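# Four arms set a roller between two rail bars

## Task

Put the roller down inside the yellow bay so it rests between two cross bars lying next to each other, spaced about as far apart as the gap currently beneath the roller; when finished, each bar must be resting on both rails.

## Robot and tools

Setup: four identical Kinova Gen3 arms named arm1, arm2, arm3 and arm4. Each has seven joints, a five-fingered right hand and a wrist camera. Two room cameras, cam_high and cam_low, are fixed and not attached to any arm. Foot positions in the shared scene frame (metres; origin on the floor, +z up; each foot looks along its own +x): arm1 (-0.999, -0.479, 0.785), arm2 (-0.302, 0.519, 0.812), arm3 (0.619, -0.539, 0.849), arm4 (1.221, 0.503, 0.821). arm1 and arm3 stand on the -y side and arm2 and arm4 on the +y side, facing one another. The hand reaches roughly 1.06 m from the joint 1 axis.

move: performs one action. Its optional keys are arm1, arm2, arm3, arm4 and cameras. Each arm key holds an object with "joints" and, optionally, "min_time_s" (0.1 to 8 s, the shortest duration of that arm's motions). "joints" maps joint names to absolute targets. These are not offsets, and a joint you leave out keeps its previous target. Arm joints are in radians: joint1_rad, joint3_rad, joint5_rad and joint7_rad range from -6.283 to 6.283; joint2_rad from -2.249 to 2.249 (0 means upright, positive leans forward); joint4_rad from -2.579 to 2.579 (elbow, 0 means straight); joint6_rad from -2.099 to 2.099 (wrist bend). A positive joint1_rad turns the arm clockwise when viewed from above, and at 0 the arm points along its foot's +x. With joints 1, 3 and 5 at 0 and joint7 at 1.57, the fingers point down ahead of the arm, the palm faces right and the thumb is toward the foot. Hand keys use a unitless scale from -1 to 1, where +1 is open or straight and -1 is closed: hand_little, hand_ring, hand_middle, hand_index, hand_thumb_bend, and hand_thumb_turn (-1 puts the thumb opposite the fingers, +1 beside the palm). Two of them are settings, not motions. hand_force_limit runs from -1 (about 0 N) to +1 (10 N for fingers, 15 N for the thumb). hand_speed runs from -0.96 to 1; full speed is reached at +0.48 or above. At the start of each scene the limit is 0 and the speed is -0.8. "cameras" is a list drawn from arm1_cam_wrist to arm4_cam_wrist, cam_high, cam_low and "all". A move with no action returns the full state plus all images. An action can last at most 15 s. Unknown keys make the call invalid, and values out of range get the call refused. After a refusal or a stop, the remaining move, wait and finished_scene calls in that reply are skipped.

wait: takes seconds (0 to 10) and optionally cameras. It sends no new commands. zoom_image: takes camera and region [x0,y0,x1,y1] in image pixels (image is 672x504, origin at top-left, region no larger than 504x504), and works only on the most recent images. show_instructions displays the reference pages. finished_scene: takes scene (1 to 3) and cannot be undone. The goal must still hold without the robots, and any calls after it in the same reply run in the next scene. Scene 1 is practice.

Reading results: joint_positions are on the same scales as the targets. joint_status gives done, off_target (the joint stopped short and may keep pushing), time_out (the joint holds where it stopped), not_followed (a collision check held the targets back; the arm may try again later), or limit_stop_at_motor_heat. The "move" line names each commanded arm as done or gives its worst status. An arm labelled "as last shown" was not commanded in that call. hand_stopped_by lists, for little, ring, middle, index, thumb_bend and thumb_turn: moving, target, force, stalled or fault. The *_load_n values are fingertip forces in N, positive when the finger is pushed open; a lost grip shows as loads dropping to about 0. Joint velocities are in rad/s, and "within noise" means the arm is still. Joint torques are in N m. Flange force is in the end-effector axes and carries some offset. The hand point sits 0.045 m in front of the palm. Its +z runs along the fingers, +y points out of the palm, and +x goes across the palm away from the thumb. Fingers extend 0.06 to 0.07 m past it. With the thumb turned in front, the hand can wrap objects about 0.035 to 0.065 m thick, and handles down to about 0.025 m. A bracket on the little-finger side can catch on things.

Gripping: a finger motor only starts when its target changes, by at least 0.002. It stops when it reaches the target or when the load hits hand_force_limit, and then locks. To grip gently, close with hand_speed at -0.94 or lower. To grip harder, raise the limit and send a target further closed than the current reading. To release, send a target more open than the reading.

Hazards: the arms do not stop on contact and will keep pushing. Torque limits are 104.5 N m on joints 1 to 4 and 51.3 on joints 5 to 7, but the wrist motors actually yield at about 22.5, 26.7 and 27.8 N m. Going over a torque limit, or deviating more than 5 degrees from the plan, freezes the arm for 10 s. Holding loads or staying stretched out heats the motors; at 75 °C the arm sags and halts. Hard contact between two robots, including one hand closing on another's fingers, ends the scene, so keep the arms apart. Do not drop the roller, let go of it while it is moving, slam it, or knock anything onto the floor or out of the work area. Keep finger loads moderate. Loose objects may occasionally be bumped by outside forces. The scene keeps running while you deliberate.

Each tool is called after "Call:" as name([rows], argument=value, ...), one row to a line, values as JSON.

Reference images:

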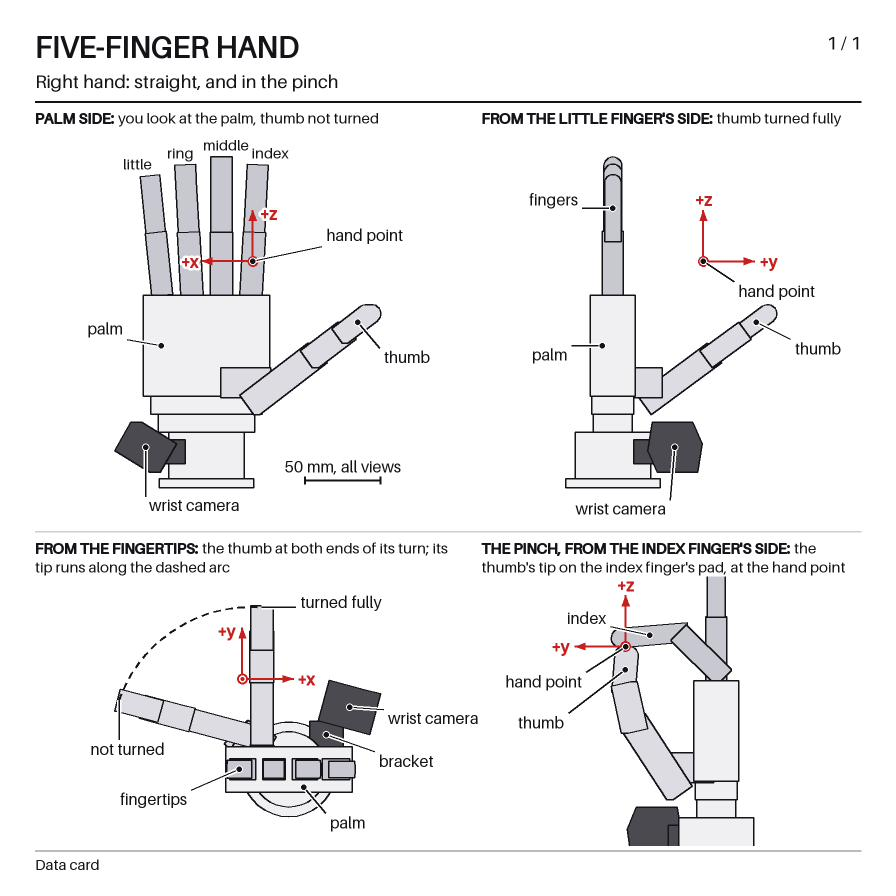

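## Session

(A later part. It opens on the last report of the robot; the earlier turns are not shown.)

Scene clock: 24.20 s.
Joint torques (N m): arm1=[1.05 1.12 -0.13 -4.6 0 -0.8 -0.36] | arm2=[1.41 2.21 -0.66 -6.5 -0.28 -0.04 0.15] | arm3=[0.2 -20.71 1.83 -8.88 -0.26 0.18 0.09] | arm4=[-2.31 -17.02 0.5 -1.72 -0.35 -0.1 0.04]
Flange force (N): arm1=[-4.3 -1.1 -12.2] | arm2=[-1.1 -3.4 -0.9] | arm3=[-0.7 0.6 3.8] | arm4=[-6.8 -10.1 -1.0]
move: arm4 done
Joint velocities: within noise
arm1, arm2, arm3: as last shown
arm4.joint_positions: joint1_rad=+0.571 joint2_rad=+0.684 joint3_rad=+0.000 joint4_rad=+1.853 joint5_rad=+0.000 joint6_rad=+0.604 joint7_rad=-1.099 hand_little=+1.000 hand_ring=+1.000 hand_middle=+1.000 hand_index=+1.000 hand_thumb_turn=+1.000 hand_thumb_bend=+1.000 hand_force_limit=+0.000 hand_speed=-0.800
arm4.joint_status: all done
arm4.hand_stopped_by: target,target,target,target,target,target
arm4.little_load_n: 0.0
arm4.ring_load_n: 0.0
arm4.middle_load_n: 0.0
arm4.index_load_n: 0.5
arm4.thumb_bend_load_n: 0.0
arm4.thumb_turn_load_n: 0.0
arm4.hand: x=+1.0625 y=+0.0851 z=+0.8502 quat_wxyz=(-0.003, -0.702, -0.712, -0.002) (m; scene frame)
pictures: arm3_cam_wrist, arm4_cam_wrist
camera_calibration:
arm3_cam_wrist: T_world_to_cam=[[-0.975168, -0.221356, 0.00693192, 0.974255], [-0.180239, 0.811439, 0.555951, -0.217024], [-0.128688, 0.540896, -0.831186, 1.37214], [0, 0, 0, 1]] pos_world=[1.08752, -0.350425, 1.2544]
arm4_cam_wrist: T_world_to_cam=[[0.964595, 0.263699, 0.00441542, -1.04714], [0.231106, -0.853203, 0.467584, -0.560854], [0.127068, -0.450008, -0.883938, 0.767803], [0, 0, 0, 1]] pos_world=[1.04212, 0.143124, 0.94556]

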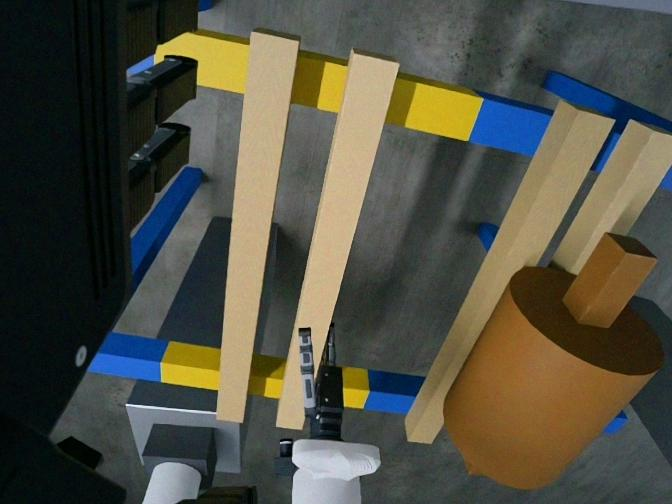

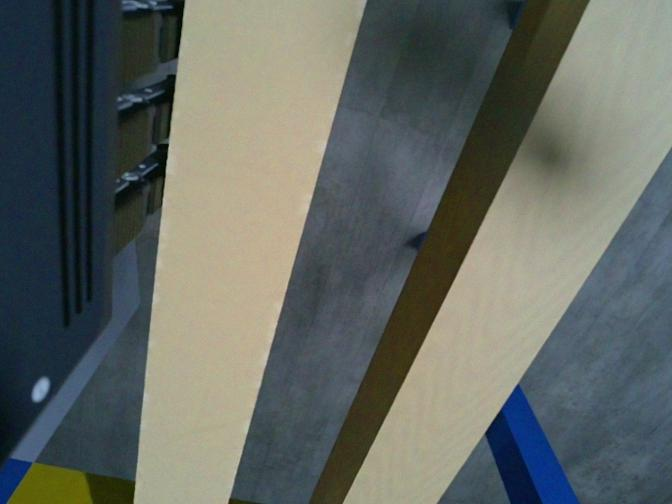

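Call:
move(arm4={"joints":{"joint1_rad":0.5602,"joint2_rad":0.6806,"joint4_rad":1.8624,"joint6_rad":0.5986,"joint7_rad":-1.1098},"min_time_s":1.5}, cameras=["arm3_cam_wrist"])

Call:
zoom_image(camera="arm3_cam_wrist", region=[200, 20, 480, 230])

Call:
zoom_image(camera="arm3_cam_wrist", region=[180, 330, 350, 450])

Scene clock: 31.53 s.
Joint torques (N m): arm1=[1.05 1.19 -0.14 -4.64 0.02 -0.76 -0.33] | arm2=[1.36 2.25 -0.54 -6.52 -0.22 -0.03 0.1] | arm3=[0.16 -20.76 1.74 -8.85 -0.21 0.12 0.1] | arm4=[-2.15 -17.07 0.7 -1.72 -0.29 -0.13 0.03]
Flange force (N): arm1=[-4.1 -1.1 -11.9] | arm2=[-0.9 -3.0 -0.7] | arm3=[-0.9 0.1 3.5] | arm4=[-7.1 -9.8 -0.8]
move: arm4 done
Joint velocities: within noise
arm1, arm2, arm3: as last shown
arm4.joint_positions: joint1_rad=+0.560 joint2_rad=+0.681 joint3_rad=+0.000 joint4_rad=+1.862 joint5_rad=+0.000 joint6_rad=+0.599 joint7_rad=-1.110 hand_little=+1.000 hand_ring=+1.000 hand_middle=+1.000 hand_index=+1.000 hand_thumb_turn=+1.000 hand_thumb_bend=+1.000 hand_force_limit=+0.000 hand_speed=-0.800
arm4.joint_status: all done
arm4.hand_stopped_by: target,target,target,target,target,target
arm4.little_load_n: 0.0
arm4.ring_load_n: 0.0
arm4.middle_load_n: 0.0
arm4.index_load_n: 0.0
arm4.thumb_bend_load_n: 0.0
arm4.thumb_turn_load_n: 0.0
arm4.hand: x=+1.0680 y=+0.0850 z=+0.8503 quat_wxyz=(-0.003, -0.702, -0.712, -0.002) (m; scene frame)
pictures: arm3_cam_wrist
camera_calibration:
arm3_cam_wrist: T_world_to_cam=[[-0.975168, -0.221356, 0.00693192, 0.974255], [-0.180239, 0.811439, 0.555951, -0.217024], [-0.128688, 0.540896, -0.831186, 1.37214], [0, 0, 0, 1]] pos_world=[1.08752, -0.350425, 1.2544]

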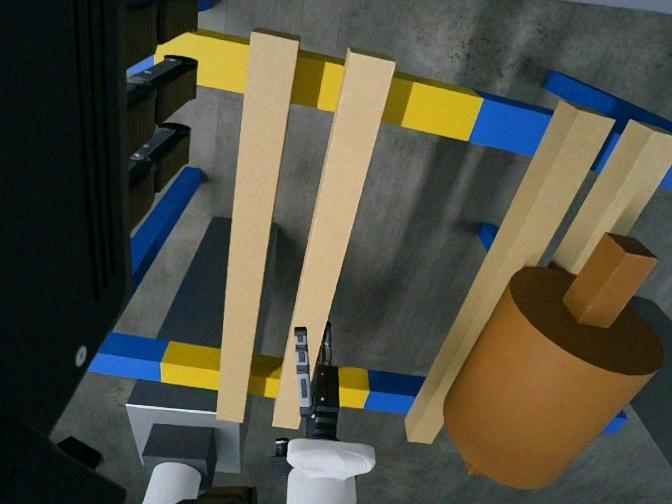

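Scaled by 1.800 from the camera's 672x504 image, which has a finer 960x720 frame.

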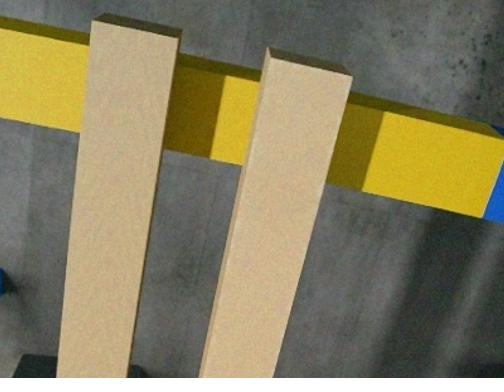

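Scaled by 2.965 from the camera's 672x504 image, which has a finer 960x720 frame.

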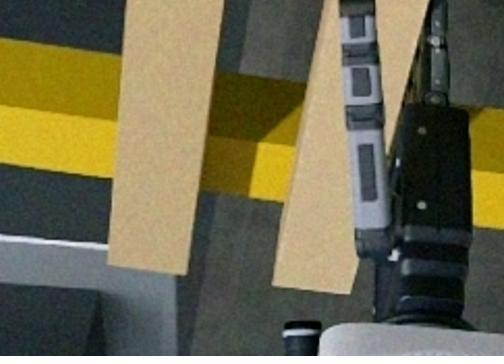

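Call:
move(arm4={"joints":{"joint1_rad":0.6157,"joint2_rad":0.7007,"joint4_rad":1.8125,"joint6_rad":0.6284,"joint7_rad":-1.0544},"min_time_s":1.5})

Call:
move(arm4={"joints":{"joint2_rad":0.4027,"joint4_rad":1.5544,"joint6_rad":1.1845},"min_time_s":2}, cameras=["arm3_cam_wrist","arm4_cam_wrist","cam_low","cam_high"])

Call:
zoom_image(camera="cam_low", region=[170, 250, 380, 350])

Call:
zoom_image(camera="cam_low", region=[260, 210, 460, 340])

Call:
zoom_image(camera="cam_high", region=[250, 190, 400, 320])

Scene clock: 34.20 s.
Joint torques (N m): arm1=[1.07 1.12 -0.15 -4.81 0.05 -0.77 -0.35] | arm2=[1.35 2.17 -0.65 -6.47 -0.28 -0.05 0.08] | arm3=[0.24 -20.76 1.76 -8.81 -0.26 0.15 0.07] | arm4=[-1.43 -17.34 1.51 -2.1 -0.06 -0.3 -0.03]
Flange force (N): arm1=[-4.1 -1.2 -11.3] | arm2=[-1.2 -3.5 -1.0] | arm3=[-1.0 0.0 3.5] | arm4=[-7.0 -8.6 -1.6]
move: arm4 done
Joint velocities: within noise
arm1, arm2, arm3: as last shown
arm1.index_load_n: 0.5
arm4.joint_positions: joint1_rad=+0.616 joint2_rad=+0.701 joint3_rad=+0.000 joint4_rad=+1.813 joint5_rad=+0.000 joint6_rad=+0.628 joint7_rad=-1.054 hand_little=+1.000 hand_ring=+1.000 hand_middle=+1.000 hand_index=+1.000 hand_thumb_turn=+1.000 hand_thumb_bend=+1.000 hand_force_limit=+0.000 hand_speed=-0.800
arm4.joint_status: all done
arm4.hand_stopped_by: target,target,target,target,target,target
arm4.little_load_n: 0.0
arm4.ring_load_n: 0.0
arm4.middle_load_n: 0.0
arm4.index_load_n: 0.0
arm4.thumb_bend_load_n: 0.0
arm4.thumb_turn_load_n: 0.0
arm4.hand: x=+1.0400 y=+0.0851 z=+0.8501 quat_wxyz=(-0.003, -0.702, -0.712, -0.002) (m; scene frame)
pictures: none

Scene clock: 36.53 s.
Joint torques (N m): arm1=[1.04 1.11 -0.09 -4.67 0.04 -0.81 -0.32] | arm2=[1.39 2.31 -0.65 -6.51 -0.28 -0.04 0] | arm3=[0.05 -20.72 1.76 -8.86 -0.23 0.1 0.08] | arm4=[-1.42 -15.22 1.44 -4.74 -0.04 -0.32 0]
Flange force (N): arm1=[-4.1 -0.9 -12.0] | arm2=[-1.0 -3.8 -0.7] | arm3=[-0.6 0.1 3.4] | arm4=[-7.6 -7.3 -6.2]
move: arm4 done
Joint velocities: within noise
arm1, arm2, arm3: as last shown
arm1.index_load_n: 0.0
arm4.joint_positions: joint1_rad=+0.616 joint2_rad=+0.403 joint3_rad=+0.000 joint4_rad=+1.554 joint5_rad=+0.000 joint6_rad=+1.185 joint7_rad=-1.054 hand_little=+1.000 hand_ring=+1.000 hand_middle=+1.000 hand_index=+1.000 hand_thumb_turn=+1.000 hand_thumb_bend=+1.000 hand_force_limit=+0.000 hand_speed=-0.800
arm4.joint_status: all done
arm4.hand_stopped_by: target,target,target,target,target,target
arm4.little_load_n: 0.0
arm4.ring_load_n: 0.0
arm4.middle_load_n: 0.0
arm4.index_load_n: 0.0
arm4.thumb_bend_load_n: 0.0
arm4.thumb_turn_load_n: 0.0
arm4.hand: x=+1.0386 y=+0.0852 z=+1.0514 quat_wxyz=(-0.003, -0.702, -0.712, -0.002) (m; scene frame)
pictures: arm3_cam_wrist, arm4_cam_wrist, cam_high, cam_low
camera_calibration:
arm3_cam_wrist: T_world_to_cam=[[-0.975168, -0.221356, 0.00693192, 0.974255], [-0.180239, 0.811439, 0.555951, -0.217024], [-0.128688, 0.540896, -0.831186, 1.37214], [0, 0, 0, 1]] pos_world=[1.08752, -0.350425, 1.2544]
arm4_cam_wrist: T_world_to_cam=[[0.96457, 0.263791, 0.00433339, -1.02489], [0.231214, -0.853132, 0.46766, -0.649531], [0.127062, -0.450088, -0.883898, 0.948706], [0, 0, 0, 1]] pos_world=[1.01822, 0.143224, 1.14676]

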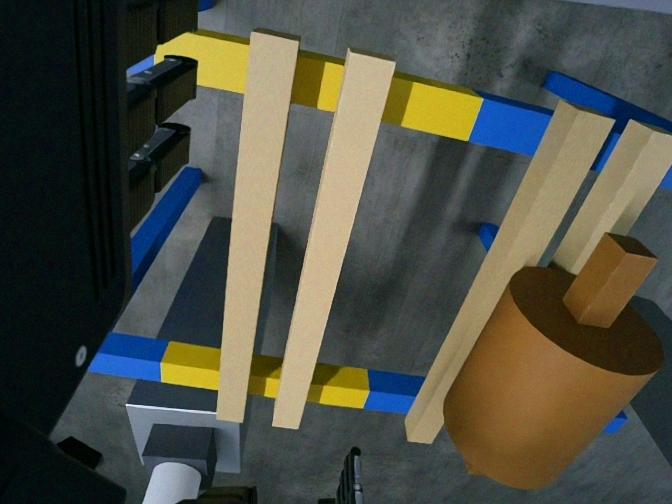

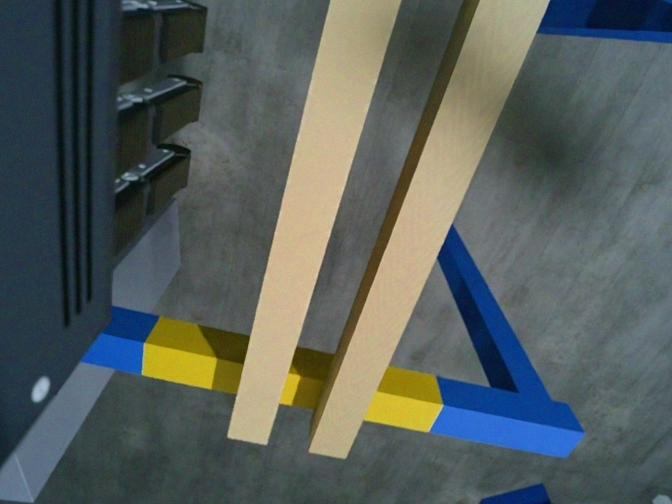

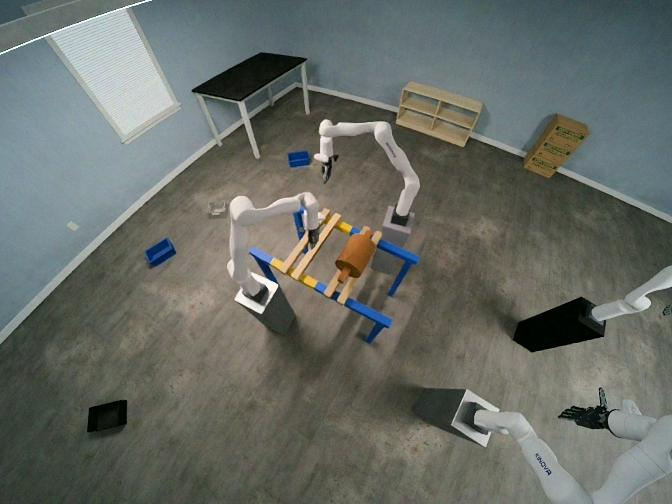

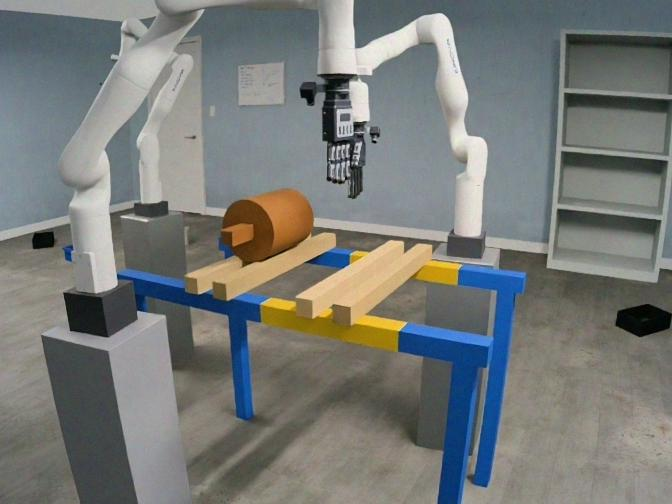

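Scaled by 2.400 from the camera's 672x504 image, which has a finer 960x720 frame.

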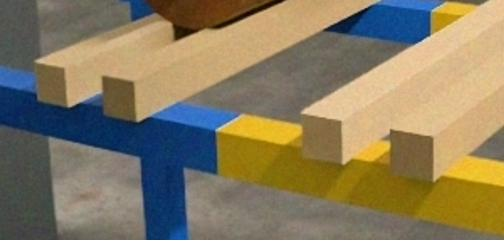

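Scaled by 2.520 from the camera's 672x504 image, which has a finer 960x720 frame.

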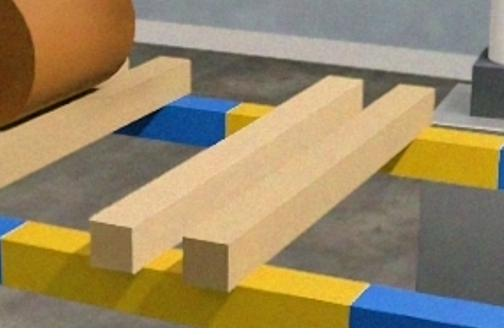

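Scaled by 3.360 from the camera's 672x504 image, which has a finer 960x720 frame.

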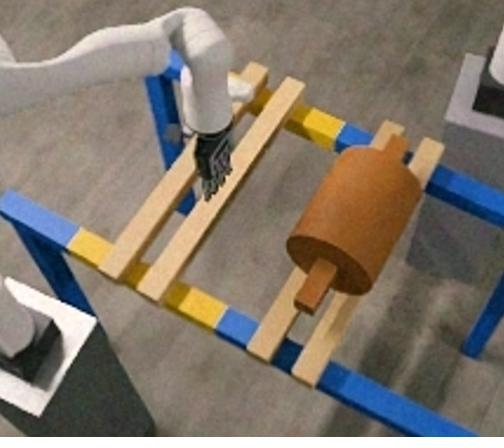

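Call:
move(arm3={"joints":{"joint1_rad":0.5805,"joint2_rad":0.2956,"joint4_rad":1.5961,"joint6_rad":1.2499,"joint7_rad":-1.1768,"hand_thumb_turn":-1,"hand_speed":-0.4},"min_time_s":3}, arm4={"joints":{"joint1_rad":1.1240,"joint2_rad":0.8029,"joint4_rad":0.6174,"joint6_rad":1.7213,"joint7_rad":-0.5495,"hand_thumb_turn":-1,"hand_speed":-0.4},"min_time_s":3})

Call:
move(arm3={"joints":{"joint2_rad":0.4817,"joint4_rad":1.8579,"joint6_rad":0.8020},"min_time_s":2.5}, arm4={"joints":{"joint2_rad":0.8377,"joint4_rad":1.0274,"joint6_rad":1.2765},"min_time_s":2.5}, cameras=[])

Call:
wait(seconds=0.2, cameras=["arm3_cam_wrist","arm4_cam_wrist","cam_low"])

Call:
zoom_image(camera="cam_low", region=[180, 100, 350, 280])

Scene clock: 42.07 s.
Joint torques (N m): arm1=[0.99 1.2 -0.12 -4.78 0.04 -0.82 -0.32] | arm2=[1.4 2.24 -0.59 -6.59 -0.26 -0.13 0.07] | arm3=[0.27 -14.27 1.75 -8.48 -0.19 0.16 0.08] | arm4=[-1.41 -22.32 1.56 -5.19 -0.05 -0.27 -0.04]
Flange force (N): arm1=[-3.8 -1.0 -11.6] | arm2=[-0.8 -3.4 -0.7] | arm3=[-0.8 1.5 3.8] | arm4=[-10.6 -23.5 -13.7]
move: arm3 done; arm4 done
Joint velocities: within noise
arm1, arm2: as last shown
arm2.thumb_bend_load_n: -0.5
arm3.joint_positions: joint1_rad=+0.581 joint2_rad=+0.296 joint3_rad=+0.000 joint4_rad=+1.596 joint5_rad=+0.000 joint6_rad=+1.250 joint7_rad=-1.177 hand_little=+1.000 hand_ring=+1.000 hand_middle=+1.000 hand_index=+1.000 hand_thumb_turn=-1.000 hand_thumb_bend=+1.000 hand_force_limit=+0.000 hand_speed=-0.400
arm3.joint_status: all done
arm3.hand_stopped_by: target,target,target,target,target,target
arm3.little_load_n: 0.0
arm3.ring_load_n: 0.0
arm3.middle_load_n: 0.0
arm3.index_load_n: 0.0
arm3.thumb_bend_load_n: 0.0
arm3.thumb_turn_load_n: 0.0
arm3.hand: x=+0.7367 y=-0.1301 z=+1.1200 quat_wxyz=(-0.006, +0.711, -0.703, -0.001) (m; scene frame)
arm4.joint_positions: joint1_rad=+1.124 joint2_rad=+0.803 joint3_rad=+0.000 joint4_rad=+0.617 joint5_rad=+0.000 joint6_rad=+1.721 joint7_rad=-0.549 hand_little=+1.000 hand_ring=+1.000 hand_middle=+1.000 hand_index=+1.000 hand_thumb_turn=-1.000 hand_thumb_bend=+1.000 hand_force_limit=+0.000 hand_speed=-0.400
arm4.joint_status: all done
arm4.hand_stopped_by: target,target,target,target,target,target
arm4.little_load_n: 0.0
arm4.ring_load_n: 0.0
arm4.middle_load_n: 0.0
arm4.index_load_n: 0.0
arm4.thumb_bend_load_n: 0.0
arm4.thumb_turn_load_n: 0.0
arm4.hand: x=+0.7466 y=+0.1681 z=+1.1201 quat_wxyz=(-0.003, -0.704, -0.711, -0.002) (m; scene frame)
pictures: none

Scene clock: 44.87 s.
Joint torques (N m): arm1=[1.08 1.14 -0.12 -4.68 0.03 -0.76 -0.28] | arm2=[1.28 2.28 -0.59 -6.51 -0.24 -0.07 0.1] | arm3=[0.26 -15.81 1.79 -6.59 -0.17 0.15 0.07] | arm4=[-1.42 -22.4 1.58 -4.89 -0.07 -0.24 -0.04]
Flange force (N): arm1=[-4.1 -0.9 -11.8] | arm2=[-0.8 -3.2 -0.8] | arm3=[-0.1 0.9 4.3] | arm4=[-6.4 -16.1 -5.0]
move: arm3 done; arm4 done
Joint velocities: within noise
arm1, arm2: as last shown
arm1.thumb_turn_load_n: -0.5
arm2.thumb_bend_load_n: 0.0
arm2.thumb_turn_load_n: -0.5
arm3.joint_positions: joint1_rad=+0.580 joint2_rad=+0.482 joint3_rad=+0.000 joint4_rad=+1.858 joint5_rad=+0.000 joint6_rad=+0.802 joint7_rad=-1.177 hand_little=+1.000 hand_ring=+1.000 hand_middle=+1.000 hand_index=+1.000 hand_thumb_turn=-1.000 hand_thumb_bend=+1.000 hand_force_limit=+0.000 hand_speed=-0.400
arm3.joint_status: all done
arm3.hand_stopped_by: target,target,target,target,target,target
arm3.little_load_n: 0.0
arm3.ring_load_n: 0.0
arm3.middle_load_n: 0.0
arm3.index_load_n: 0.0
arm3.thumb_bend_load_n: 0.0
arm3.thumb_turn_load_n: 0.0
arm3.hand: x=+0.7377 y=-0.1286 z=+0.9710 quat_wxyz=(-0.006, +0.711, -0.703, -0.001) (m; scene frame)
arm4.joint_positions: joint1_rad=+1.124 joint2_rad=+0.838 joint3_rad=+0.000 joint4_rad=+1.027 joint5_rad=+0.000 joint6_rad=+1.276 joint7_rad=-0.549 hand_little=+1.000 hand_ring=+1.000 hand_middle=+1.000 hand_index=+1.000 hand_thumb_turn=-1.000 hand_thumb_bend=+1.000 hand_force_limit=+0.000 hand_speed=-0.400
arm4.joint_status: all done
arm4.hand_stopped_by: target,target,target,target,target,target
arm4.little_load_n: 0.0
arm4.ring_load_n: 0.0
arm4.middle_load_n: 0.0
arm4.index_load_n: 0.0
arm4.thumb_bend_load_n: 0.0
arm4.thumb_turn_load_n: 0.0
arm4.hand: x=+0.7475 y=+0.1680 z=+0.9711 quat_wxyz=(-0.003, -0.704, -0.711, -0.002) (m; scene frame)
pictures: none
No camera images: "cameras" was empty.

Scene clock: 45.07 s.
Joint torques (N m): arm1=[1.07 1.11 -0.07 -4.66 0.04 -0.78 -0.28] | arm2=[1.36 2.22 -0.59 -6.43 -0.19 -0.12 0.05] | arm3=[0.31 -15.74 1.82 -6.58 -0.17 0.14 0.04] | arm4=[-1.45 -22.4 1.58 -4.9 -0.06 -0.22 -0.02]
Flange force (N): arm1=[-4.1 -0.7 -11.9] | arm2=[-1.0 -3.3 -1.4] | arm3=[-0.1 1.0 4.1] | arm4=[-6.3 -16.0 -4.9]
Joint velocities: within noise
arm1.joint_positions: joint1_rad=-0.032 joint2_rad=-0.476 joint3_rad=-0.047 joint4_rad=+1.518 joint5_rad=-0.005 joint6_rad=+1.938 joint7_rad=-1.987 hand_little=+1.000 hand_ring=+1.000 hand_middle=+1.000 hand_index=+1.000 hand_thumb_turn=+1.000 hand_thumb_bend=+1.000 hand_force_limit=+0.000 hand_speed=-0.800
arm1.joint_status: not commanded
arm1.hand_stopped_by: target,target,target,target,target,target
arm1.little_load_n: 0.0
arm1.ring_load_n: 0.0
arm1.middle_load_n: 0.0
arm1.index_load_n: 0.0
arm1.thumb_bend_load_n: 0.0
arm1.thumb_turn_load_n: 0.0
arm1.hand: x=-1.0127 y=-0.2956 z=+1.2918 quat_wxyz=(-0.059, +0.506, -0.858, -0.057) (m; scene frame)
arm2.joint_positions: joint1_rad=+0.362 joint2_rad=-0.472 joint3_rad=-0.042 joint4_rad=+1.430 joint5_rad=-0.041 joint6_rad=+2.048 joint7_rad=-1.888 hand_little=+1.000 hand_ring=+1.000 hand_middle=+1.000 hand_index=+1.000 hand_thumb_turn=+1.000 hand_thumb_bend=+1.000 hand_force_limit=+0.000 hand_speed=-0.800
arm2.joint_status: not commanded
arm2.hand_stopped_by: target,target,target,target,target,target
arm2.little_load_n: 0.0
arm2.ring_load_n: 0.0
arm2.middle_load_n: 0.0
arm2.index_load_n: 0.0
arm2.thumb_bend_load_n: 0.0
arm2.thumb_turn_load_n: 0.0
arm2.hand: x=-0.3301 y=+0.3624 z=+1.3407 quat_wxyz=(-0.050, -0.913, -0.401, +0.049) (m; scene frame)
arm3.joint_positions: joint1_rad=+0.580 joint2_rad=+0.482 joint3_rad=+0.000 joint4_rad=+1.858 joint5_rad=+0.000 joint6_rad=+0.802 joint7_rad=-1.177 hand_little=+1.000 hand_ring=+1.000 hand_middle=+1.000 hand_index=+1.000 hand_thumb_turn=-1.000 hand_thumb_bend=+1.000 hand_force_limit=+0.000 hand_speed=-0.400
arm3.joint_status: all done
arm3.hand_stopped_by: target,target,target,target,target,target
arm3.little_load_n: 0.0
arm3.ring_load_n: 0.0
arm3.middle_load_n: 0.0
arm3.index_load_n: 0.0
arm3.thumb_bend_load_n: 0.0
arm3.thumb_turn_load_n: 0.0
arm3.hand: x=+0.7377 y=-0.1286 z=+0.9710 quat_wxyz=(-0.006, +0.711, -0.703, -0.001) (m; scene frame)
arm4.joint_positions: joint1_rad=+1.124 joint2_rad=+0.838 joint3_rad=+0.000 joint4_rad=+1.027 joint5_rad=+0.000 joint6_rad=+1.276 joint7_rad=-0.549 hand_little=+1.000 hand_ring=+1.000 hand_middle=+1.000 hand_index=+1.000 hand_thumb_turn=-1.000 hand_thumb_bend=+1.000 hand_force_limit=+0.000 hand_speed=-0.400
arm4.joint_status: all done
arm4.hand_stopped_by: target,target,target,target,target,target
arm4.little_load_n: 0.0
arm4.ring_load_n: 0.0
arm4.middle_load_n: 0.0
arm4.index_load_n: 0.0
arm4.thumb_bend_load_n: 0.0
arm4.thumb_turn_load_n: 0.0
arm4.hand: x=+0.7475 y=+0.1680 z=+0.9711 quat_wxyz=(-0.003, -0.704, -0.711, -0.002) (m; scene frame)
wait: 0.20 s; no rest
pictures: arm3_cam_wrist, arm4_cam_wrist, cam_low
camera_calibration:
arm3_cam_wrist: T_world_to_cam=[[-0.972794, -0.231571, 0.00690119, 0.677377], [-0.18877, 0.809559, 0.55586, -0.304256], [-0.134308, 0.539434, -0.831247, 1.09216], [0, 0, 0, 1]] pos_world=[0.748199, -0.185973, 1.0723]
arm4_cam_wrist: T_world_to_cam=[[0.965479, 0.260446, 0.00430129, -0.76567], [0.22826, -0.853889, 0.46773, -0.471772], [0.125491, -0.450601, -0.883861, 0.953097], [0, 0, 0, 1]] pos_world=[0.727319, 0.226042, 1.06636]

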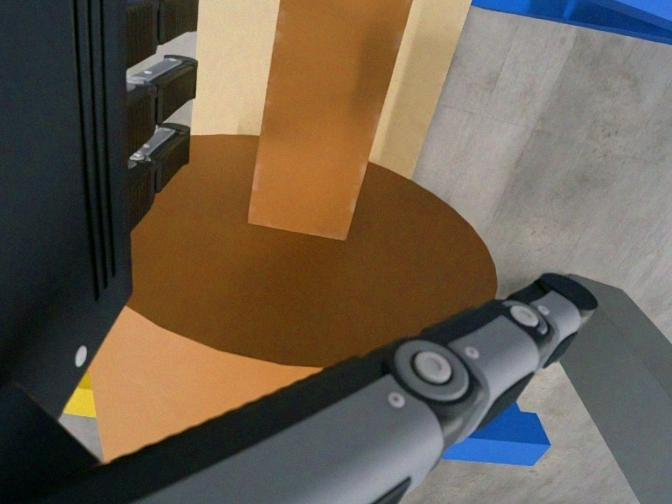

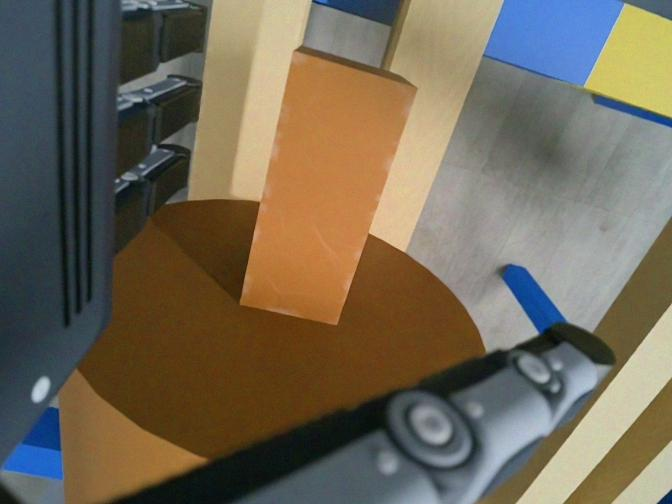

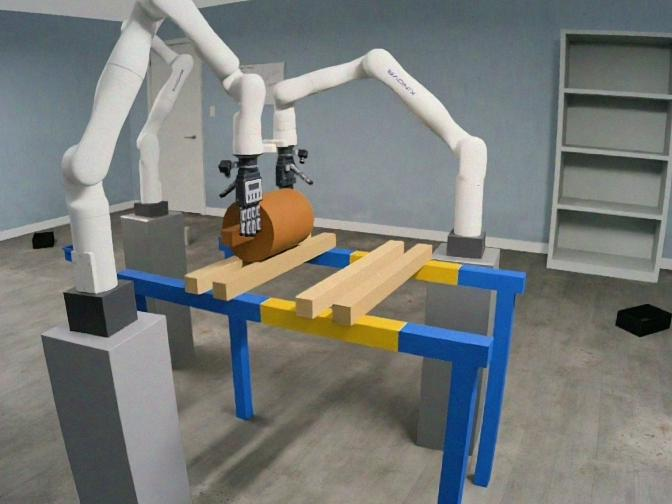

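Scaled by 2.800 from the camera's 672x504 image, which has a finer 960x720 frame.

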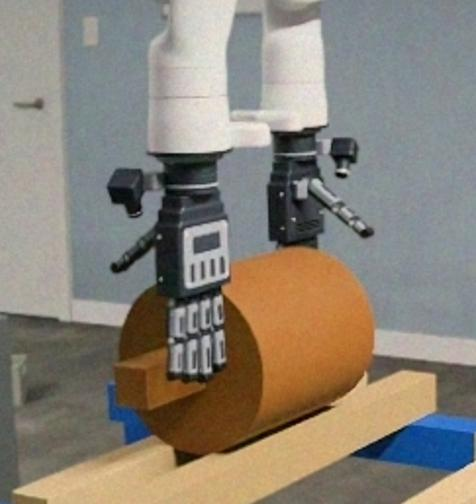

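Call:
move(arm3={"joints":{"joint2_rad":0.6368,"joint4_rad":1.9309,"joint6_rad":0.5740},"min_time_s":2.5}, arm4={"joints":{"joint2_rad":0.9131,"joint4_rad":1.1259,"joint6_rad":1.1026},"min_time_s":2.5}, cameras=["arm3_cam_wrist","arm4_cam_wrist"])

Scene clock: 48.13 s.
Joint torques (N m): arm1=[1.08 1.18 -0.16 -4.73 0.06 -0.78 -0.37] | arm2=[1.42 2.24 -0.6 -6.43 -0.26 -0.09 0.09] | arm3=[0.3 -16.93 1.89 -5.09 -0.21 0.17 0.08] | arm4=[-1.43 -22.79 1.62 -4.4 -0.06 -0.23 -0.03]
Flange force (N): arm1=[-4.1 -1.3 -11.6] | arm2=[-1.0 -3.4 -1.3] | arm3=[0.3 0.7 4.4] | arm4=[-5.8 -15.2 -2.6]
move: arm3 done; arm4 done
Joint velocities: within noise
arm1, arm2: as last shown
arm1.thumb_bend_load_n: -0.5
arm3.joint_positions: joint1_rad=+0.580 joint2_rad=+0.637 joint3_rad=+0.000 joint4_rad=+1.931 joint5_rad=+0.000 joint6_rad=+0.574 joint7_rad=-1.177 hand_little=+1.000 hand_ring=+1.000 hand_middle=+1.000 hand_index=+1.000 hand_thumb_turn=-1.000 hand_thumb_bend=+1.000 hand_force_limit=+0.000 hand_speed=-0.400
arm3.joint_status: all done
arm3.hand_stopped_by: target,target,target,target,target,target
arm3.little_load_n: 0.0
arm3.ring_load_n: 0.0
arm3.middle_load_n: 0.0
arm3.index_load_n: -0.5
arm3.thumb_bend_load_n: 0.0
arm3.thumb_turn_load_n: 0.0
arm3.hand: x=+0.7382 y=-0.1278 z=+0.8910 quat_wxyz=(-0.006, +0.711, -0.703, -0.001) (m; scene frame)
arm4.joint_positions: joint1_rad=+1.124 joint2_rad=+0.913 joint3_rad=+0.000 joint4_rad=+1.126 joint5_rad=+0.000 joint6_rad=+1.103 joint7_rad=-0.549 hand_little=+1.000 hand_ring=+1.000 hand_middle=+1.000 hand_index=+1.000 hand_thumb_turn=-1.000 hand_thumb_bend=+1.000 hand_force_limit=+0.000 hand_speed=-0.400
arm4.joint_status: all done
arm4.hand_stopped_by: target,target,target,target,target,target
arm4.little_load_n: 0.0
arm4.ring_load_n: 0.0
arm4.middle_load_n: 0.0
arm4.index_load_n: 0.0
arm4.thumb_bend_load_n: 0.0
arm4.thumb_turn_load_n: 0.0
arm4.hand: x=+0.7481 y=+0.1680 z=+0.8960 quat_wxyz=(-0.003, -0.704, -0.711, -0.002) (m; scene frame)
pictures: arm3_cam_wrist, arm4_cam_wrist
camera_calibration:
arm3_cam_wrist: T_world_to_cam=[[-0.972795, -0.231563, 0.00693414, 0.678668], [-0.188757, 0.809609, 0.555792, -0.260255], [-0.134315, 0.539363, -0.831293, 1.02534], [0, 0, 0, 1]] pos_world=[0.748799, -0.185173, 0.992302]
arm4_cam_wrist: T_world_to_cam=[[0.965476, 0.260458, 0.00432361, -0.765852], [0.228277, -0.853949, 0.467612, -0.436689], [0.125485, -0.450481, -0.883923, 0.886783], [0, 0, 0, 1]] pos_world=[0.727819, 0.226042, 0.99136]

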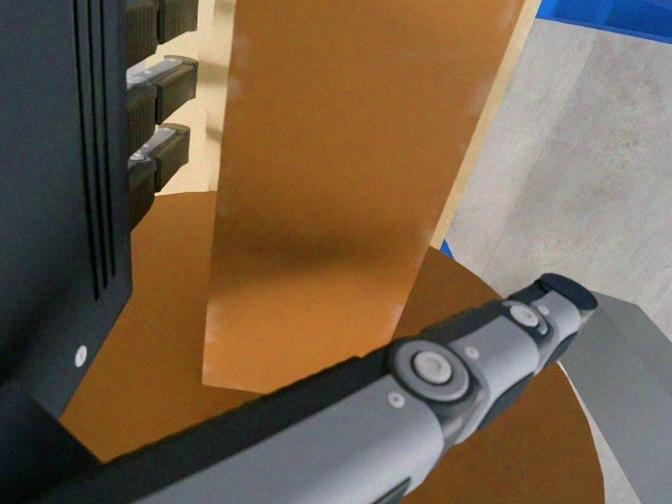

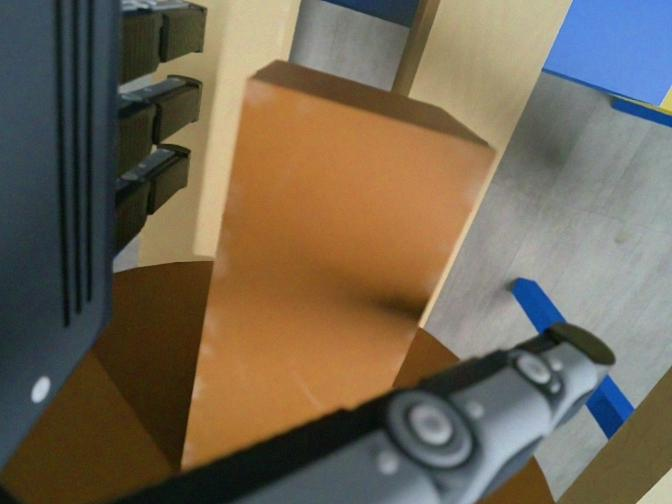

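Call:
zoom_image(camera="arm3_cam_wrist", region=[100, 0, 260, 250])

Call:
zoom_image(camera="arm3_cam_wrist", region=[400, 0, 600, 280])

Call:
zoom_image(camera="arm4_cam_wrist", region=[180, 0, 600, 260])

Call:
move(arm3={"joints":{"hand_speed":-0.92,"hand_force_limit":-0.2,"hand_index":-0.1,"hand_middle":-0.1,"hand_ring":-0.1,"hand_little":-0.1}}, arm4={"joints":{"hand_speed":-0.92,"hand_force_limit":-0.2,"hand_index":-0.1,"hand_middle":-0.1,"hand_ring":-0.1,"hand_little":-0.1}}, cameras=["arm3_cam_wrist","arm4_cam_wrist"])

Scaled by 2.016 from the camera's 672x504 image, which has a finer 960x720 frame.

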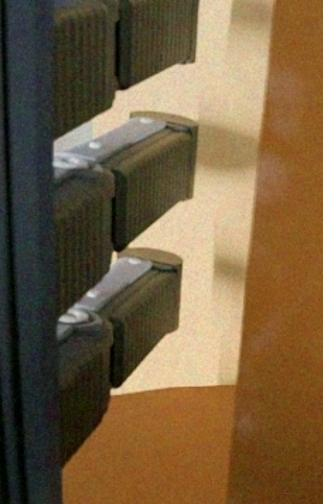

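Scaled by 1.800 from the camera's 672x504 image, which has a finer 960x720 frame.

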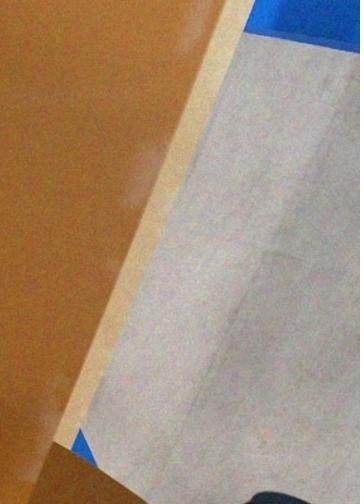

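Scaled by 1.200 from the camera's 672x504 image, which has a finer 960x720 frame.

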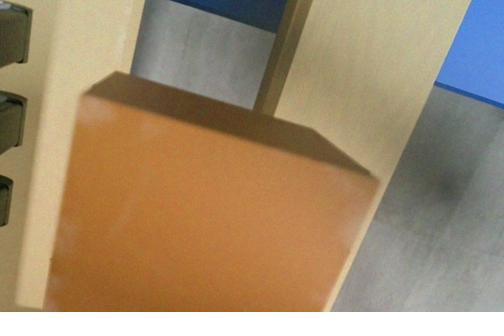

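Scene clock: 53.93 s.
Joint torques (N m): arm1=[1.09 1.15 -0.07 -4.67 0.03 -0.81 -0.34] | arm2=[1.39 2.15 -0.7 -6.49 -0.25 -0.06 0.16] | arm3=[-0.24 -23.04 1 -8.85 -0.73 -0.56 -0.02] | arm4=[-3.02 -29.71 0.19 -7.59 -1.05 -0.31 -0.15]
Flange force (N): arm1=[-4.0 -0.9 -12.0] | arm2=[-1.2 -3.4 -1.0] | arm3=[3.5 0.6 17.7] | arm4=[-3.4 -16.7 8.5]
move: arm3 off_target; arm4 off_target
Joint velocities: within noise
arm1, arm2: as last shown
arm1.thumb_bend_load_n: 0.0
arm3.joint_positions: joint1_rad=+0.580 joint2_rad=+0.637 joint3_rad=+0.000 joint4_rad=+1.931 joint5_rad=+0.000 joint6_rad=+0.574 joint7_rad=-1.177 hand_little=-0.083 hand_ring=-0.069 hand_middle=-0.090 hand_index=-0.001 hand_thumb_turn=-1.000 hand_thumb_bend=+1.000 hand_force_limit=-0.200 hand_speed=-0.920
arm3.joint_status: hand_ring off_target (ended at -0.069, target -0.100); hand_index off_target (ended at -0.001, target -0.100); the others done
arm3.hand_stopped_by: force,force,force,force,target,target
arm3.little_load_n: 3.5
arm3.ring_load_n: 0.0
arm3.middle_load_n: 5.5
arm3.index_load_n: 0.0
arm3.thumb_bend_load_n: 0.0
arm3.thumb_turn_load_n: 0.0
arm3.hand: x=+0.7382 y=-0.1278 z=+0.8910 quat_wxyz=(-0.006, +0.711, -0.703, -0.001) (m; scene frame)
arm4.joint_positions: joint1_rad=+1.124 joint2_rad=+0.913 joint3_rad=+0.000 joint4_rad=+1.126 joint5_rad=+0.000 joint6_rad=+1.103 joint7_rad=-0.549 hand_little=-0.100 hand_ring=-0.090 hand_middle=-0.076 hand_index=-0.054 hand_thumb_turn=-1.000 hand_thumb_bend=+1.000 hand_force_limit=-0.200 hand_speed=-0.920
arm4.joint_status: hand_middle off_target (ended at -0.076, target -0.100); hand_index off_target (ended at -0.054, target -0.100); the others done
arm4.hand_stopped_by: target,force,force,force,target,target
arm4.little_load_n: 0.0
arm4.ring_load_n: 4.0
arm4.middle_load_n: 1.5
arm4.index_load_n: 0.5
arm4.thumb_bend_load_n: 0.0
arm4.thumb_turn_load_n: 0.0
arm4.hand: x=+0.7481 y=+0.1680 z=+0.8960 quat_wxyz=(-0.003, -0.704, -0.711, -0.002) (m; scene frame)
pictures: arm3_cam_wrist, arm4_cam_wrist
camera_calibration:
arm3_cam_wrist: T_world_to_cam=[[-0.972795, -0.231563, 0.00693414, 0.678668], [-0.188757, 0.809609, 0.555792, -0.260255], [-0.134315, 0.539363, -0.831293, 1.02534], [0, 0, 0, 1]] pos_world=[0.748799, -0.185173, 0.992302]
arm4_cam_wrist: T_world_to_cam=[[0.965485, 0.26042, 0.00445429, -0.766077], [0.228182, -0.853964, 0.467632, -0.436658], [0.125584, -0.450475, -0.883912, 0.886686], [0, 0, 0, 1]] pos_world=[0.727919, 0.226042, 0.99136]

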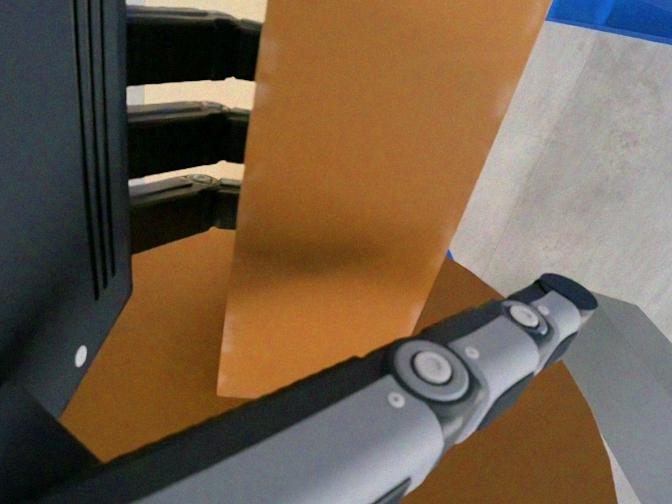

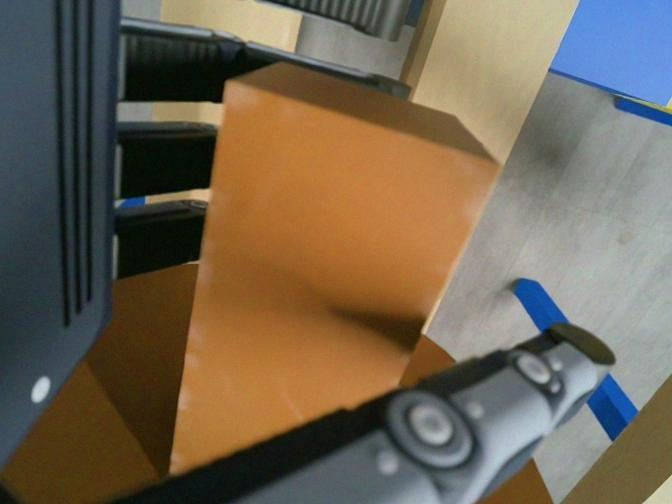

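Call:
move(arm3={"joints":{"hand_speed":-0.88,"hand_force_limit":-0.3,"hand_thumb_bend":-0.1}}, arm4={"joints":{"hand_speed":-0.88,"hand_force_limit":-0.3,"hand_thumb_bend":-0.1}}, cameras=["arm3_cam_wrist","arm4_cam_wrist"])

Scene clock: 58.73 s.
Joint torques (N m): arm1=[1.05 1.12 -0.12 -4.69 0.04 -0.8 -0.34] | arm2=[1.37 2.2 -0.62 -6.42 -0.21 -0.09 0.09] | arm3=[0.2 -22.56 1.58 -8.24 -0.7 -0.22 -0.1] | arm4=[-2.29 -29.76 0.81 -7.56 -0.76 -0.19 -0.21]
Flange force (N): arm1=[-4.1 -1.0 -11.9] | arm2=[-1.1 -3.3 -1.4] | arm3=[2.5 1.0 17.3] | arm4=[-4.3 -16.1 8.8]
move: arm3 off_target; arm4 off_target
Joint velocities: within noise
arm1, arm2: as last shown
arm3.joint_positions: joint1_rad=+0.580 joint2_rad=+0.637 joint3_rad=+0.000 joint4_rad=+1.931 joint5_rad=+0.000 joint6_rad=+0.574 joint7_rad=-1.177 hand_little=-0.083 hand_ring=-0.069 hand_middle=-0.090 hand_index=-0.001 hand_thumb_turn=-1.000 hand_thumb_bend=+0.654 hand_force_limit=-0.300 hand_speed=-0.880
arm3.joint_status: hand_thumb_bend off_target (ended at +0.654, target -0.100); the others done
arm3.hand_stopped_by: force,force,force,force,force,target
arm3.little_load_n: 6.5
arm3.ring_load_n: 0.5
arm3.middle_load_n: 7.5
arm3.index_load_n: 0.0
arm3.thumb_bend_load_n: 6.0
arm3.thumb_turn_load_n: 0.5
arm3.hand: x=+0.7382 y=-0.1278 z=+0.8910 quat_wxyz=(-0.006, +0.711, -0.703, -0.001) (m; scene frame)
arm4.joint_positions: joint1_rad=+1.124 joint2_rad=+0.913 joint3_rad=+0.000 joint4_rad=+1.126 joint5_rad=+0.000 joint6_rad=+1.103 joint7_rad=-0.549 hand_little=-0.100 hand_ring=-0.090 hand_middle=-0.076 hand_index=-0.054 hand_thumb_turn=-1.000 hand_thumb_bend=+0.666 hand_force_limit=-0.300 hand_speed=-0.880
arm4.joint_status: hand_thumb_bend off_target (ended at +0.666, target -0.100); the others done
arm4.hand_stopped_by: target,force,force,force,force,target
arm4.little_load_n: 0.0
arm4.ring_load_n: 5.5
arm4.middle_load_n: 3.5
arm4.index_load_n: 1.0
arm4.thumb_bend_load_n: 5.5
arm4.thumb_turn_load_n: 1.0
arm4.hand: x=+0.7481 y=+0.1680 z=+0.8960 quat_wxyz=(-0.003, -0.704, -0.711, -0.002) (m; scene frame)
pictures: arm3_cam_wrist, arm4_cam_wrist
camera_calibration:
arm3_cam_wrist: T_world_to_cam=[[-0.972795, -0.231563, 0.00693414, 0.678668], [-0.188757, 0.809609, 0.555792, -0.260255], [-0.134315, 0.539363, -0.831293, 1.02534], [0, 0, 0, 1]] pos_world=[0.748799, -0.185173, 0.992302]
arm4_cam_wrist: T_world_to_cam=[[0.965476, 0.260458, 0.00432361, -0.765852], [0.228277, -0.853949, 0.467612, -0.436689], [0.125485, -0.450481, -0.883923, 0.886783], [0, 0, 0, 1]] pos_world=[0.727819, 0.226042, 0.99136]

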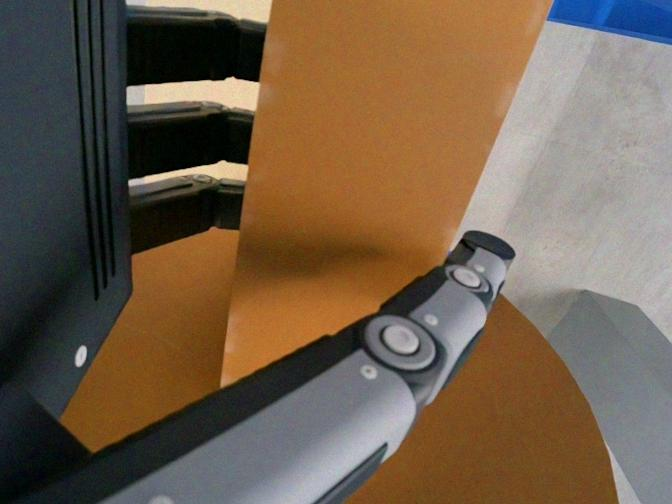

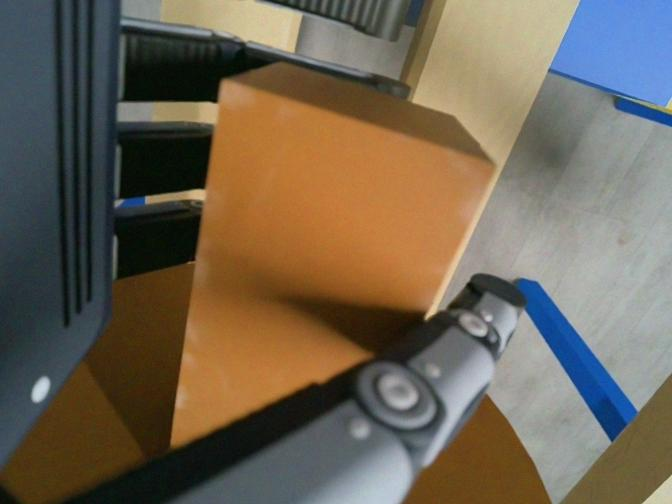

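Call:
move(arm3={"joints":{"joint2_rad":0.5950,"joint4_rad":1.9173,"joint6_rad":0.6293},"min_time_s":2}, arm4={"joints":{"joint2_rad":0.8902,"joint4_rad":1.1048,"joint6_rad":1.1466},"min_time_s":2}, cameras=["arm3_cam_wrist","arm4_cam_wrist","cam_low"])

Call:
zoom_image(camera="cam_low", region=[180, 100, 350, 280])

Call:
zoom_image(camera="arm4_cam_wrist", region=[180, 0, 600, 260])

Call:
zoom_image(camera="arm3_cam_wrist", region=[100, 0, 300, 250])

Call:
zoom_image(camera="arm3_cam_wrist", region=[400, 0, 672, 300])

Scene clock: 63.37 s.
Joint torques (N m): arm1=[1.05 1.18 -0.06 -4.71 0.02 -0.76 -0.35] | arm2=[1.37 2.3 -0.55 -6.46 -0.2 -0.05 0.1] | arm3=[0.33 -22.42 1.63 -9.33 -0.84 -0.43 -0.23] | arm4=[-2.59 -29.8 0.55 -8 -0.93 -0.41 -0.22]
Flange force (N): arm1=[-4.0 -1.0 -11.6] | arm2=[-0.8 -3.0 -0.9] | arm3=[3.4 1.6 17.5] | arm4=[-4.0 -16.3 8.2]
move: arm3 done; arm4 done
Joint velocities: within noise
arm1, arm2: as last shown
arm1.index_load_n: -0.5
arm1.thumb_turn_load_n: 0.5
arm3.joint_positions: joint1_rad=+0.580 joint2_rad=+0.595 joint3_rad=+0.000 joint4_rad=+1.917 joint5_rad=+0.000 joint6_rad=+0.629 joint7_rad=-1.177 hand_little=-0.083 hand_ring=-0.069 hand_middle=-0.090 hand_index=-0.001 hand_thumb_turn=-1.000 hand_thumb_bend=+0.654 hand_force_limit=-0.300 hand_speed=-0.880
arm3.joint_status: all done
arm3.hand_stopped_by: force,force,force,force,force,target
arm3.little_load_n: 6.5
arm3.ring_load_n: 0.5
arm3.middle_load_n: 7.5
arm3.index_load_n: 0.0
arm3.thumb_bend_load_n: 6.0
arm3.thumb_turn_load_n: 0.0
arm3.hand: x=+0.7381 y=-0.1279 z=+0.9110 quat_wxyz=(-0.006, +0.711, -0.703, -0.001) (m; scene frame)
arm4.joint_positions: joint1_rad=+1.124 joint2_rad=+0.890 joint3_rad=+0.000 joint4_rad=+1.105 joint5_rad=+0.000 joint6_rad=+1.147 joint7_rad=-0.549 hand_little=-0.100 hand_ring=-0.090 hand_middle=-0.076 hand_index=-0.054 hand_thumb_turn=-1.000 hand_thumb_bend=+0.666 hand_force_limit=-0.300 hand_speed=-0.880
arm4.joint_status: all done
arm4.hand_stopped_by: target,force,force,force,force,target
arm4.little_load_n: 0.0
arm4.ring_load_n: 5.5
arm4.middle_load_n: 3.5
arm4.index_load_n: 1.0
arm4.thumb_bend_load_n: 5.0
arm4.thumb_turn_load_n: 1.5
arm4.hand: x=+0.7479 y=+0.1680 z=+0.9161 quat_wxyz=(-0.003, -0.704, -0.711, -0.002) (m; scene frame)
pictures: arm3_cam_wrist, arm4_cam_wrist, cam_low
camera_calibration:
arm3_cam_wrist: T_world_to_cam=[[-0.972794, -0.231571, 0.00690119, 0.67832], [-0.18877, 0.809559, 0.55586, -0.271315], [-0.134308, 0.539434, -0.831247, 1.04201], [0, 0, 0, 1]] pos_world=[0.748599, -0.185373, 1.0123]
arm4_cam_wrist: T_world_to_cam=[[0.965476, 0.260458, 0.00432361, -0.765842], [0.228277, -0.853949, 0.467612, -0.446018], [0.125485, -0.450481, -0.883923, 0.904474], [0, 0, 0, 1]] pos_world=[0.727719, 0.226042, 1.01136]

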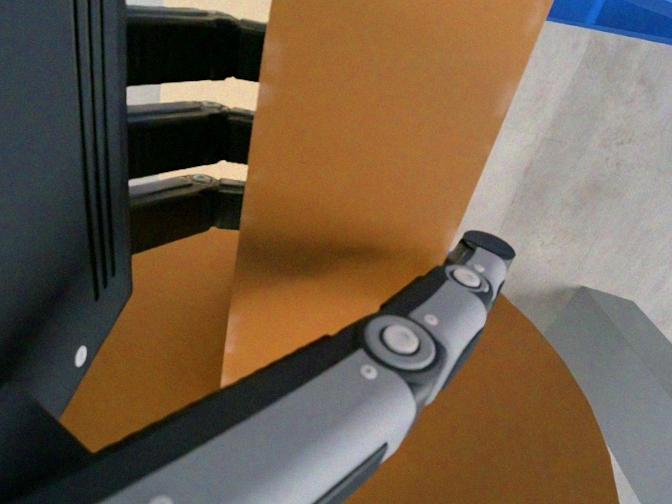

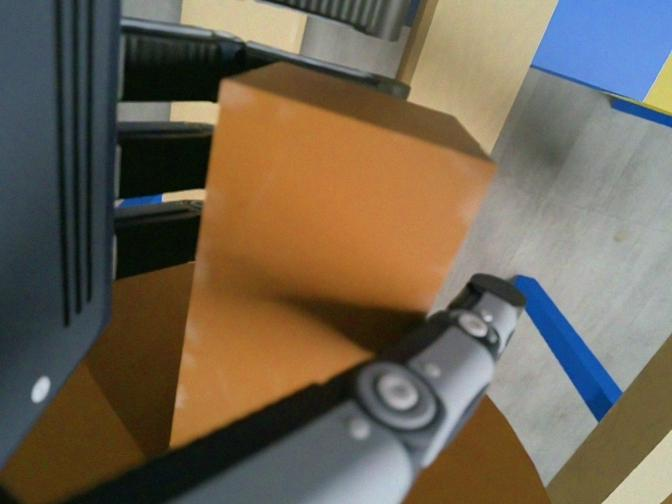

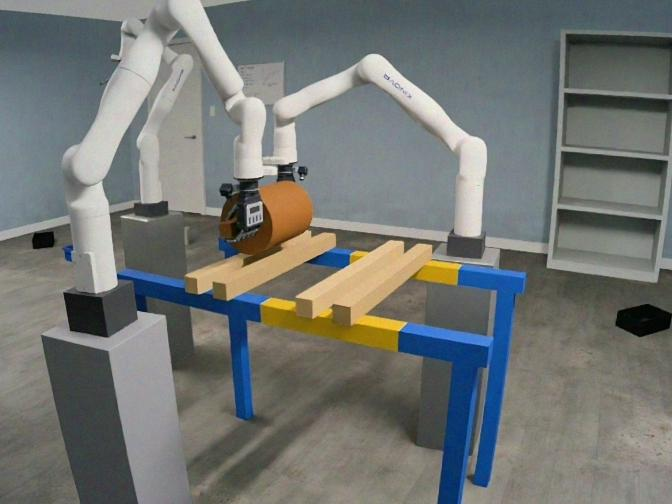

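Scaled by 2.800 from the camera's 672x504 image, which has a finer 960x720 frame.

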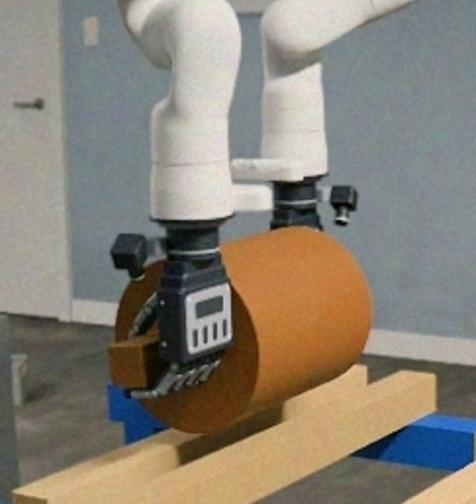

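Scaled by 1.200 from the camera's 672x504 image, which has a finer 960x720 frame.

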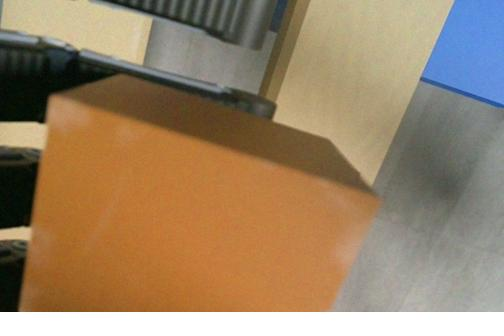

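Scaled by 2.016 from the camera's 672x504 image, which has a finer 960x720 frame.

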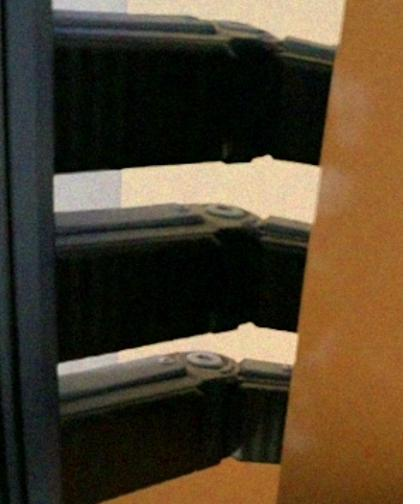

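Scaled by 1.680 from the camera's 672x504 image, which has a finer 960x720 frame.

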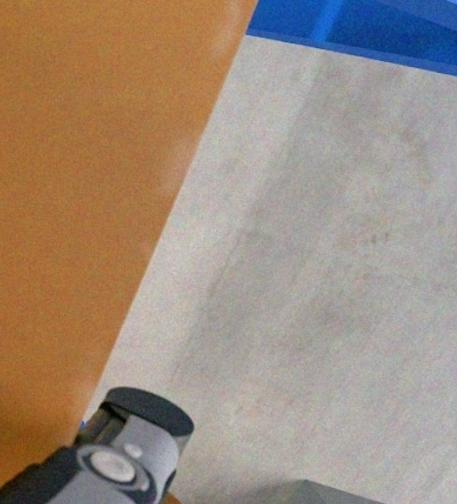

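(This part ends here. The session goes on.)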